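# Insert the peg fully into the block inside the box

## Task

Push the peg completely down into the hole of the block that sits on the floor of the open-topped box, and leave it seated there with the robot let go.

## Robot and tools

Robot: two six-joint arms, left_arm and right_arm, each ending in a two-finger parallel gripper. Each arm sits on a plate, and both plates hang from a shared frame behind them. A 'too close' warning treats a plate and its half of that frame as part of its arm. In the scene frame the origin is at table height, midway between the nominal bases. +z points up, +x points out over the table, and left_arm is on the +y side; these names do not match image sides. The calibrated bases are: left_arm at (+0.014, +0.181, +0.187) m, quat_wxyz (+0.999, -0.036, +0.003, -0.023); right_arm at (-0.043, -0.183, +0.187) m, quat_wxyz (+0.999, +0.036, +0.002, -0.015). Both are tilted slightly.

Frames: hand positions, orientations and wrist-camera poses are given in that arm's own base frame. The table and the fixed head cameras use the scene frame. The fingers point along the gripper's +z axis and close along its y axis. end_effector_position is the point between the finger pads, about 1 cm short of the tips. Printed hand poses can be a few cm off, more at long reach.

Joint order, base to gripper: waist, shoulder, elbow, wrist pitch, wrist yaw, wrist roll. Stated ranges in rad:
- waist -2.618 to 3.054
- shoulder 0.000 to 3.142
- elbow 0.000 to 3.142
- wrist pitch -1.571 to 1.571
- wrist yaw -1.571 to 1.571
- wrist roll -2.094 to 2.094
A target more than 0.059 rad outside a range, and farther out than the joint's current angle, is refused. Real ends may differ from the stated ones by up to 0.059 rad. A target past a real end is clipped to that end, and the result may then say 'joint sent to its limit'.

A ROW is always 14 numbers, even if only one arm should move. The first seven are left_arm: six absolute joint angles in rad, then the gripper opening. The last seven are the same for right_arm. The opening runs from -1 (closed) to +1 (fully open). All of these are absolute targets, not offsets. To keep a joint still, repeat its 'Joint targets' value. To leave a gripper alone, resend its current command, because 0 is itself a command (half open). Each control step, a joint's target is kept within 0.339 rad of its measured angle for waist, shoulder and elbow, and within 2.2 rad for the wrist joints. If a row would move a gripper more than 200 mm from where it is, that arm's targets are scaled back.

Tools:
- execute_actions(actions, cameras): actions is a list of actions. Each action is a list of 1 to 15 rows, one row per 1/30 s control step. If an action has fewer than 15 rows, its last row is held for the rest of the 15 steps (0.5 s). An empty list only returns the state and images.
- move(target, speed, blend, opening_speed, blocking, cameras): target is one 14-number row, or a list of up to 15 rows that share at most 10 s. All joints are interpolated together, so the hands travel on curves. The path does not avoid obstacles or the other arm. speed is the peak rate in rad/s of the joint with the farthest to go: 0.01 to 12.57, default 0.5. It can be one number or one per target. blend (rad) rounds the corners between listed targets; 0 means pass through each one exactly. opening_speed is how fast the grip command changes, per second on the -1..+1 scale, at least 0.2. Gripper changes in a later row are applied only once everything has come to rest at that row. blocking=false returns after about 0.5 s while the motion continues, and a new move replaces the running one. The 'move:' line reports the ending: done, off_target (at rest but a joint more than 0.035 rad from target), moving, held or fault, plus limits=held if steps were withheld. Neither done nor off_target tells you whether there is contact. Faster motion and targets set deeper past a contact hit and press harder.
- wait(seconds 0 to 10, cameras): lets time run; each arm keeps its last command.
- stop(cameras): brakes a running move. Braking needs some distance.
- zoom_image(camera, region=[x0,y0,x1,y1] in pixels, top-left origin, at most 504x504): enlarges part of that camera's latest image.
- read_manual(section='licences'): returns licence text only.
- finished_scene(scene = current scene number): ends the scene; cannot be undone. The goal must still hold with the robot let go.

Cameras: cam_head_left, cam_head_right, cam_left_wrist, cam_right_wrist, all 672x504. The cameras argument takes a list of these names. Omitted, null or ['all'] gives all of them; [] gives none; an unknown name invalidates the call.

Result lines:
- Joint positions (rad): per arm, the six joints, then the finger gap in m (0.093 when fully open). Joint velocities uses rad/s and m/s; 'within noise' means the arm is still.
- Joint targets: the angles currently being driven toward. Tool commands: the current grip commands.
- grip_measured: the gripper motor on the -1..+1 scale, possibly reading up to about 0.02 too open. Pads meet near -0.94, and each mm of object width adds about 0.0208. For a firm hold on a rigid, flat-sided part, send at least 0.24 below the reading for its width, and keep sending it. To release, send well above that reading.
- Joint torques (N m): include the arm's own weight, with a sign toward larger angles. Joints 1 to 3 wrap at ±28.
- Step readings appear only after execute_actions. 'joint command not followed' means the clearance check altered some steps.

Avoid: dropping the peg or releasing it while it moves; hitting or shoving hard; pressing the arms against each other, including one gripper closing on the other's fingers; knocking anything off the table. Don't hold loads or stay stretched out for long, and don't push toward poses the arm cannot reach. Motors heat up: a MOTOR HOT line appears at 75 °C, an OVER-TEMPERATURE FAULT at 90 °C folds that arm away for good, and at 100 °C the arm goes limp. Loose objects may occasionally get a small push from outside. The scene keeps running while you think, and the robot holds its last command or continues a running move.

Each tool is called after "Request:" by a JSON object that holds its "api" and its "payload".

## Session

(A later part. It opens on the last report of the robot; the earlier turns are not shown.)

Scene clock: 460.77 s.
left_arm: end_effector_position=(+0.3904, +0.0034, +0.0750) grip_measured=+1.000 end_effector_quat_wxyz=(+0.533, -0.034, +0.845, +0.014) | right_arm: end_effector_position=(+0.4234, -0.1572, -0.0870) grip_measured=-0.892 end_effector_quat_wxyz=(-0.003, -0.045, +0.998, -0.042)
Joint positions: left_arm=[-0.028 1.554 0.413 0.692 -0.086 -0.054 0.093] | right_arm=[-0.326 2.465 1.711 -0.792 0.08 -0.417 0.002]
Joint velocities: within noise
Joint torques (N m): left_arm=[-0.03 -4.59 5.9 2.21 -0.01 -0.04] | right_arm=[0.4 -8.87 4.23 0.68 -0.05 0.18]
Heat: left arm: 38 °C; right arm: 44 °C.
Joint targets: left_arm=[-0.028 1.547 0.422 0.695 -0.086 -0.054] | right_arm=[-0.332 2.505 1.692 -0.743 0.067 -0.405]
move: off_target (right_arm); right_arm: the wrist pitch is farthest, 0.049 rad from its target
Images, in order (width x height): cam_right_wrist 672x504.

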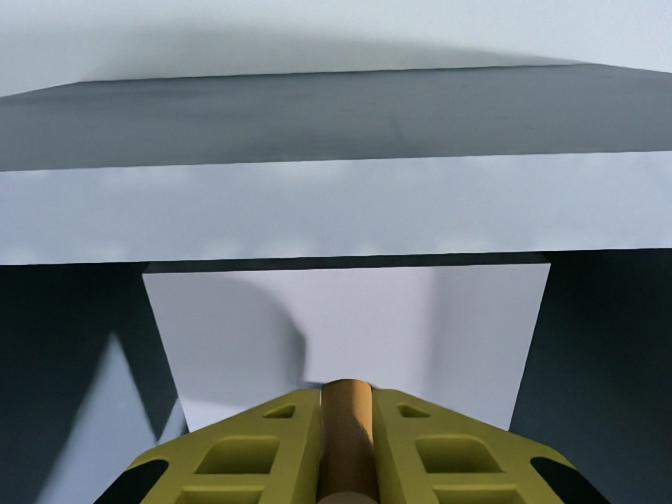

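Request:
{"api": "move", "payload": {"target": [[-0.028,1.547,0.422,0.695,-0.086,-0.054,1,-0.33,2.485,1.705,-0.772,0.067,-0.405,-0.95],[-0.028,1.547,0.422,0.695,-0.086,-0.054,1,-0.33,2.485,1.705,-0.772,0.067,-0.405,-0.4]], "opening_speed": 1, "speed": 0.2, "cameras": []}}

Request:
{"api": "move", "payload": {"target": [[-0.028,1.547,0.422,0.695,-0.086,-0.054,1,-0.324,2.40,1.74,-0.882,0.067,-0.405,-0.4],[-0.028,1.547,0.422,0.695,-0.086,-0.054,1,-0.312,2.305,1.79,-1.0,0.067,-0.405,-0.4]], "speed": 0.4}}

Scene clock: 469.53 s.
left_arm: end_effector_position=(+0.3904, +0.0034, +0.0750) grip_measured=+1.000 end_effector_quat_wxyz=(+0.533, -0.034, +0.845, +0.014) | right_arm: end_effector_position=(+0.4232, -0.1568, -0.0889) grip_measured=-0.402 end_effector_quat_wxyz=(-0.004, -0.045, +0.998, -0.041)
Joint positions: left_arm=[-0.028 1.554 0.413 0.692 -0.086 -0.054 0.093] | right_arm=[-0.326 2.469 1.711 -0.79 0.078 -0.416 0.026]
Joint velocities: within noise
Joint torques (N m): left_arm=[-0.03 -4.62 5.91 2.2 0 -0.04] | right_arm=[0.55 -10.97 5.65 0.32 -0.07 0.15]
Heat: left arm: 38 °C; right arm: 44 °C.
Joint targets: left_arm=[-0.028 1.547 0.422 0.695 -0.086 -0.054] | right_arm=[-0.330 2.485 1.705 -0.772 0.067 -0.405]
move: done
No camera images: "cameras" was empty.

Scene clock: 470.93 s.
left_arm: end_effector_position=(+0.3904, +0.0034, +0.0750) grip_measured=+1.000 end_effector_quat_wxyz=(+0.533, -0.034, +0.845, +0.014) | right_arm: end_effector_position=(+0.4170, -0.1517, -0.0217) grip_measured=-0.402 end_effector_quat_wxyz=(-0.012, -0.048, +0.998, -0.037)
Joint positions: left_arm=[-0.028 1.554 0.413 0.692 -0.086 -0.054 0.093] | right_arm=[-0.32 2.342 1.768 -0.992 0.077 -0.416 0.026]
Joint velocities: within noise
Joint torques (N m): left_arm=[0.02 -4.66 5.91 2.2 -0.01 -0.06] | right_arm=[1.77 -15.35 8.88 0.03 -0.08 0.17]
Heat: left arm: 38 °C; right arm: 44 °C.
Joint targets: left_arm=[-0.028 1.547 0.422 0.695 -0.086 -0.054] | right_arm=[-0.312 2.305 1.790 -1.000 0.067 -0.405]
move: off_target (right_arm); right_arm: the shoulder is farthest, 0.037 rad from its target

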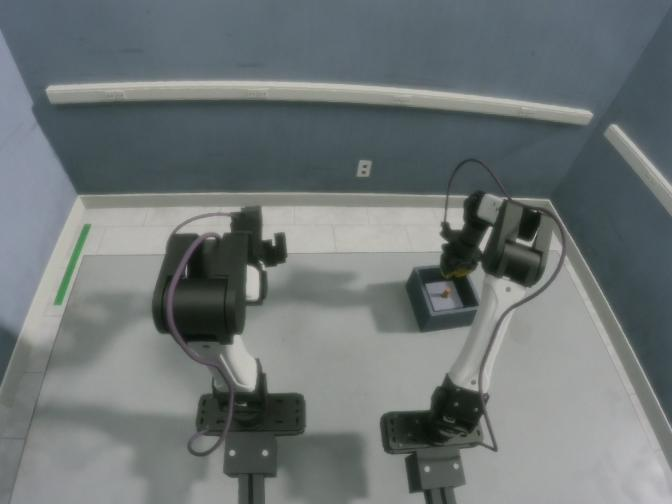

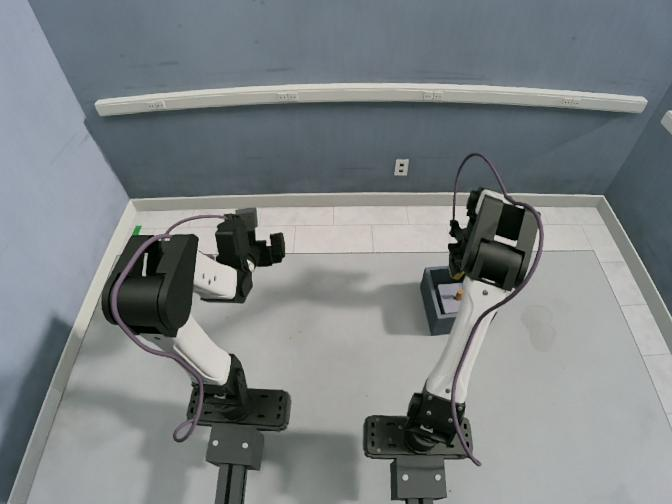

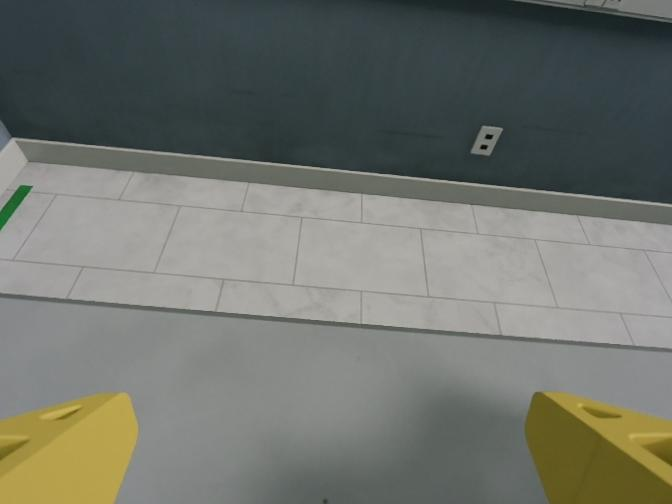

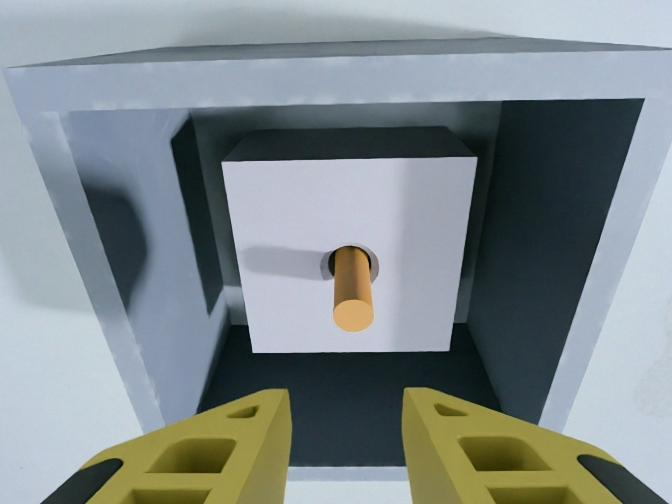

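Request:
{"api": "finished_scene", "payload": {"scene": 1}}

The scene is finished: the task was done.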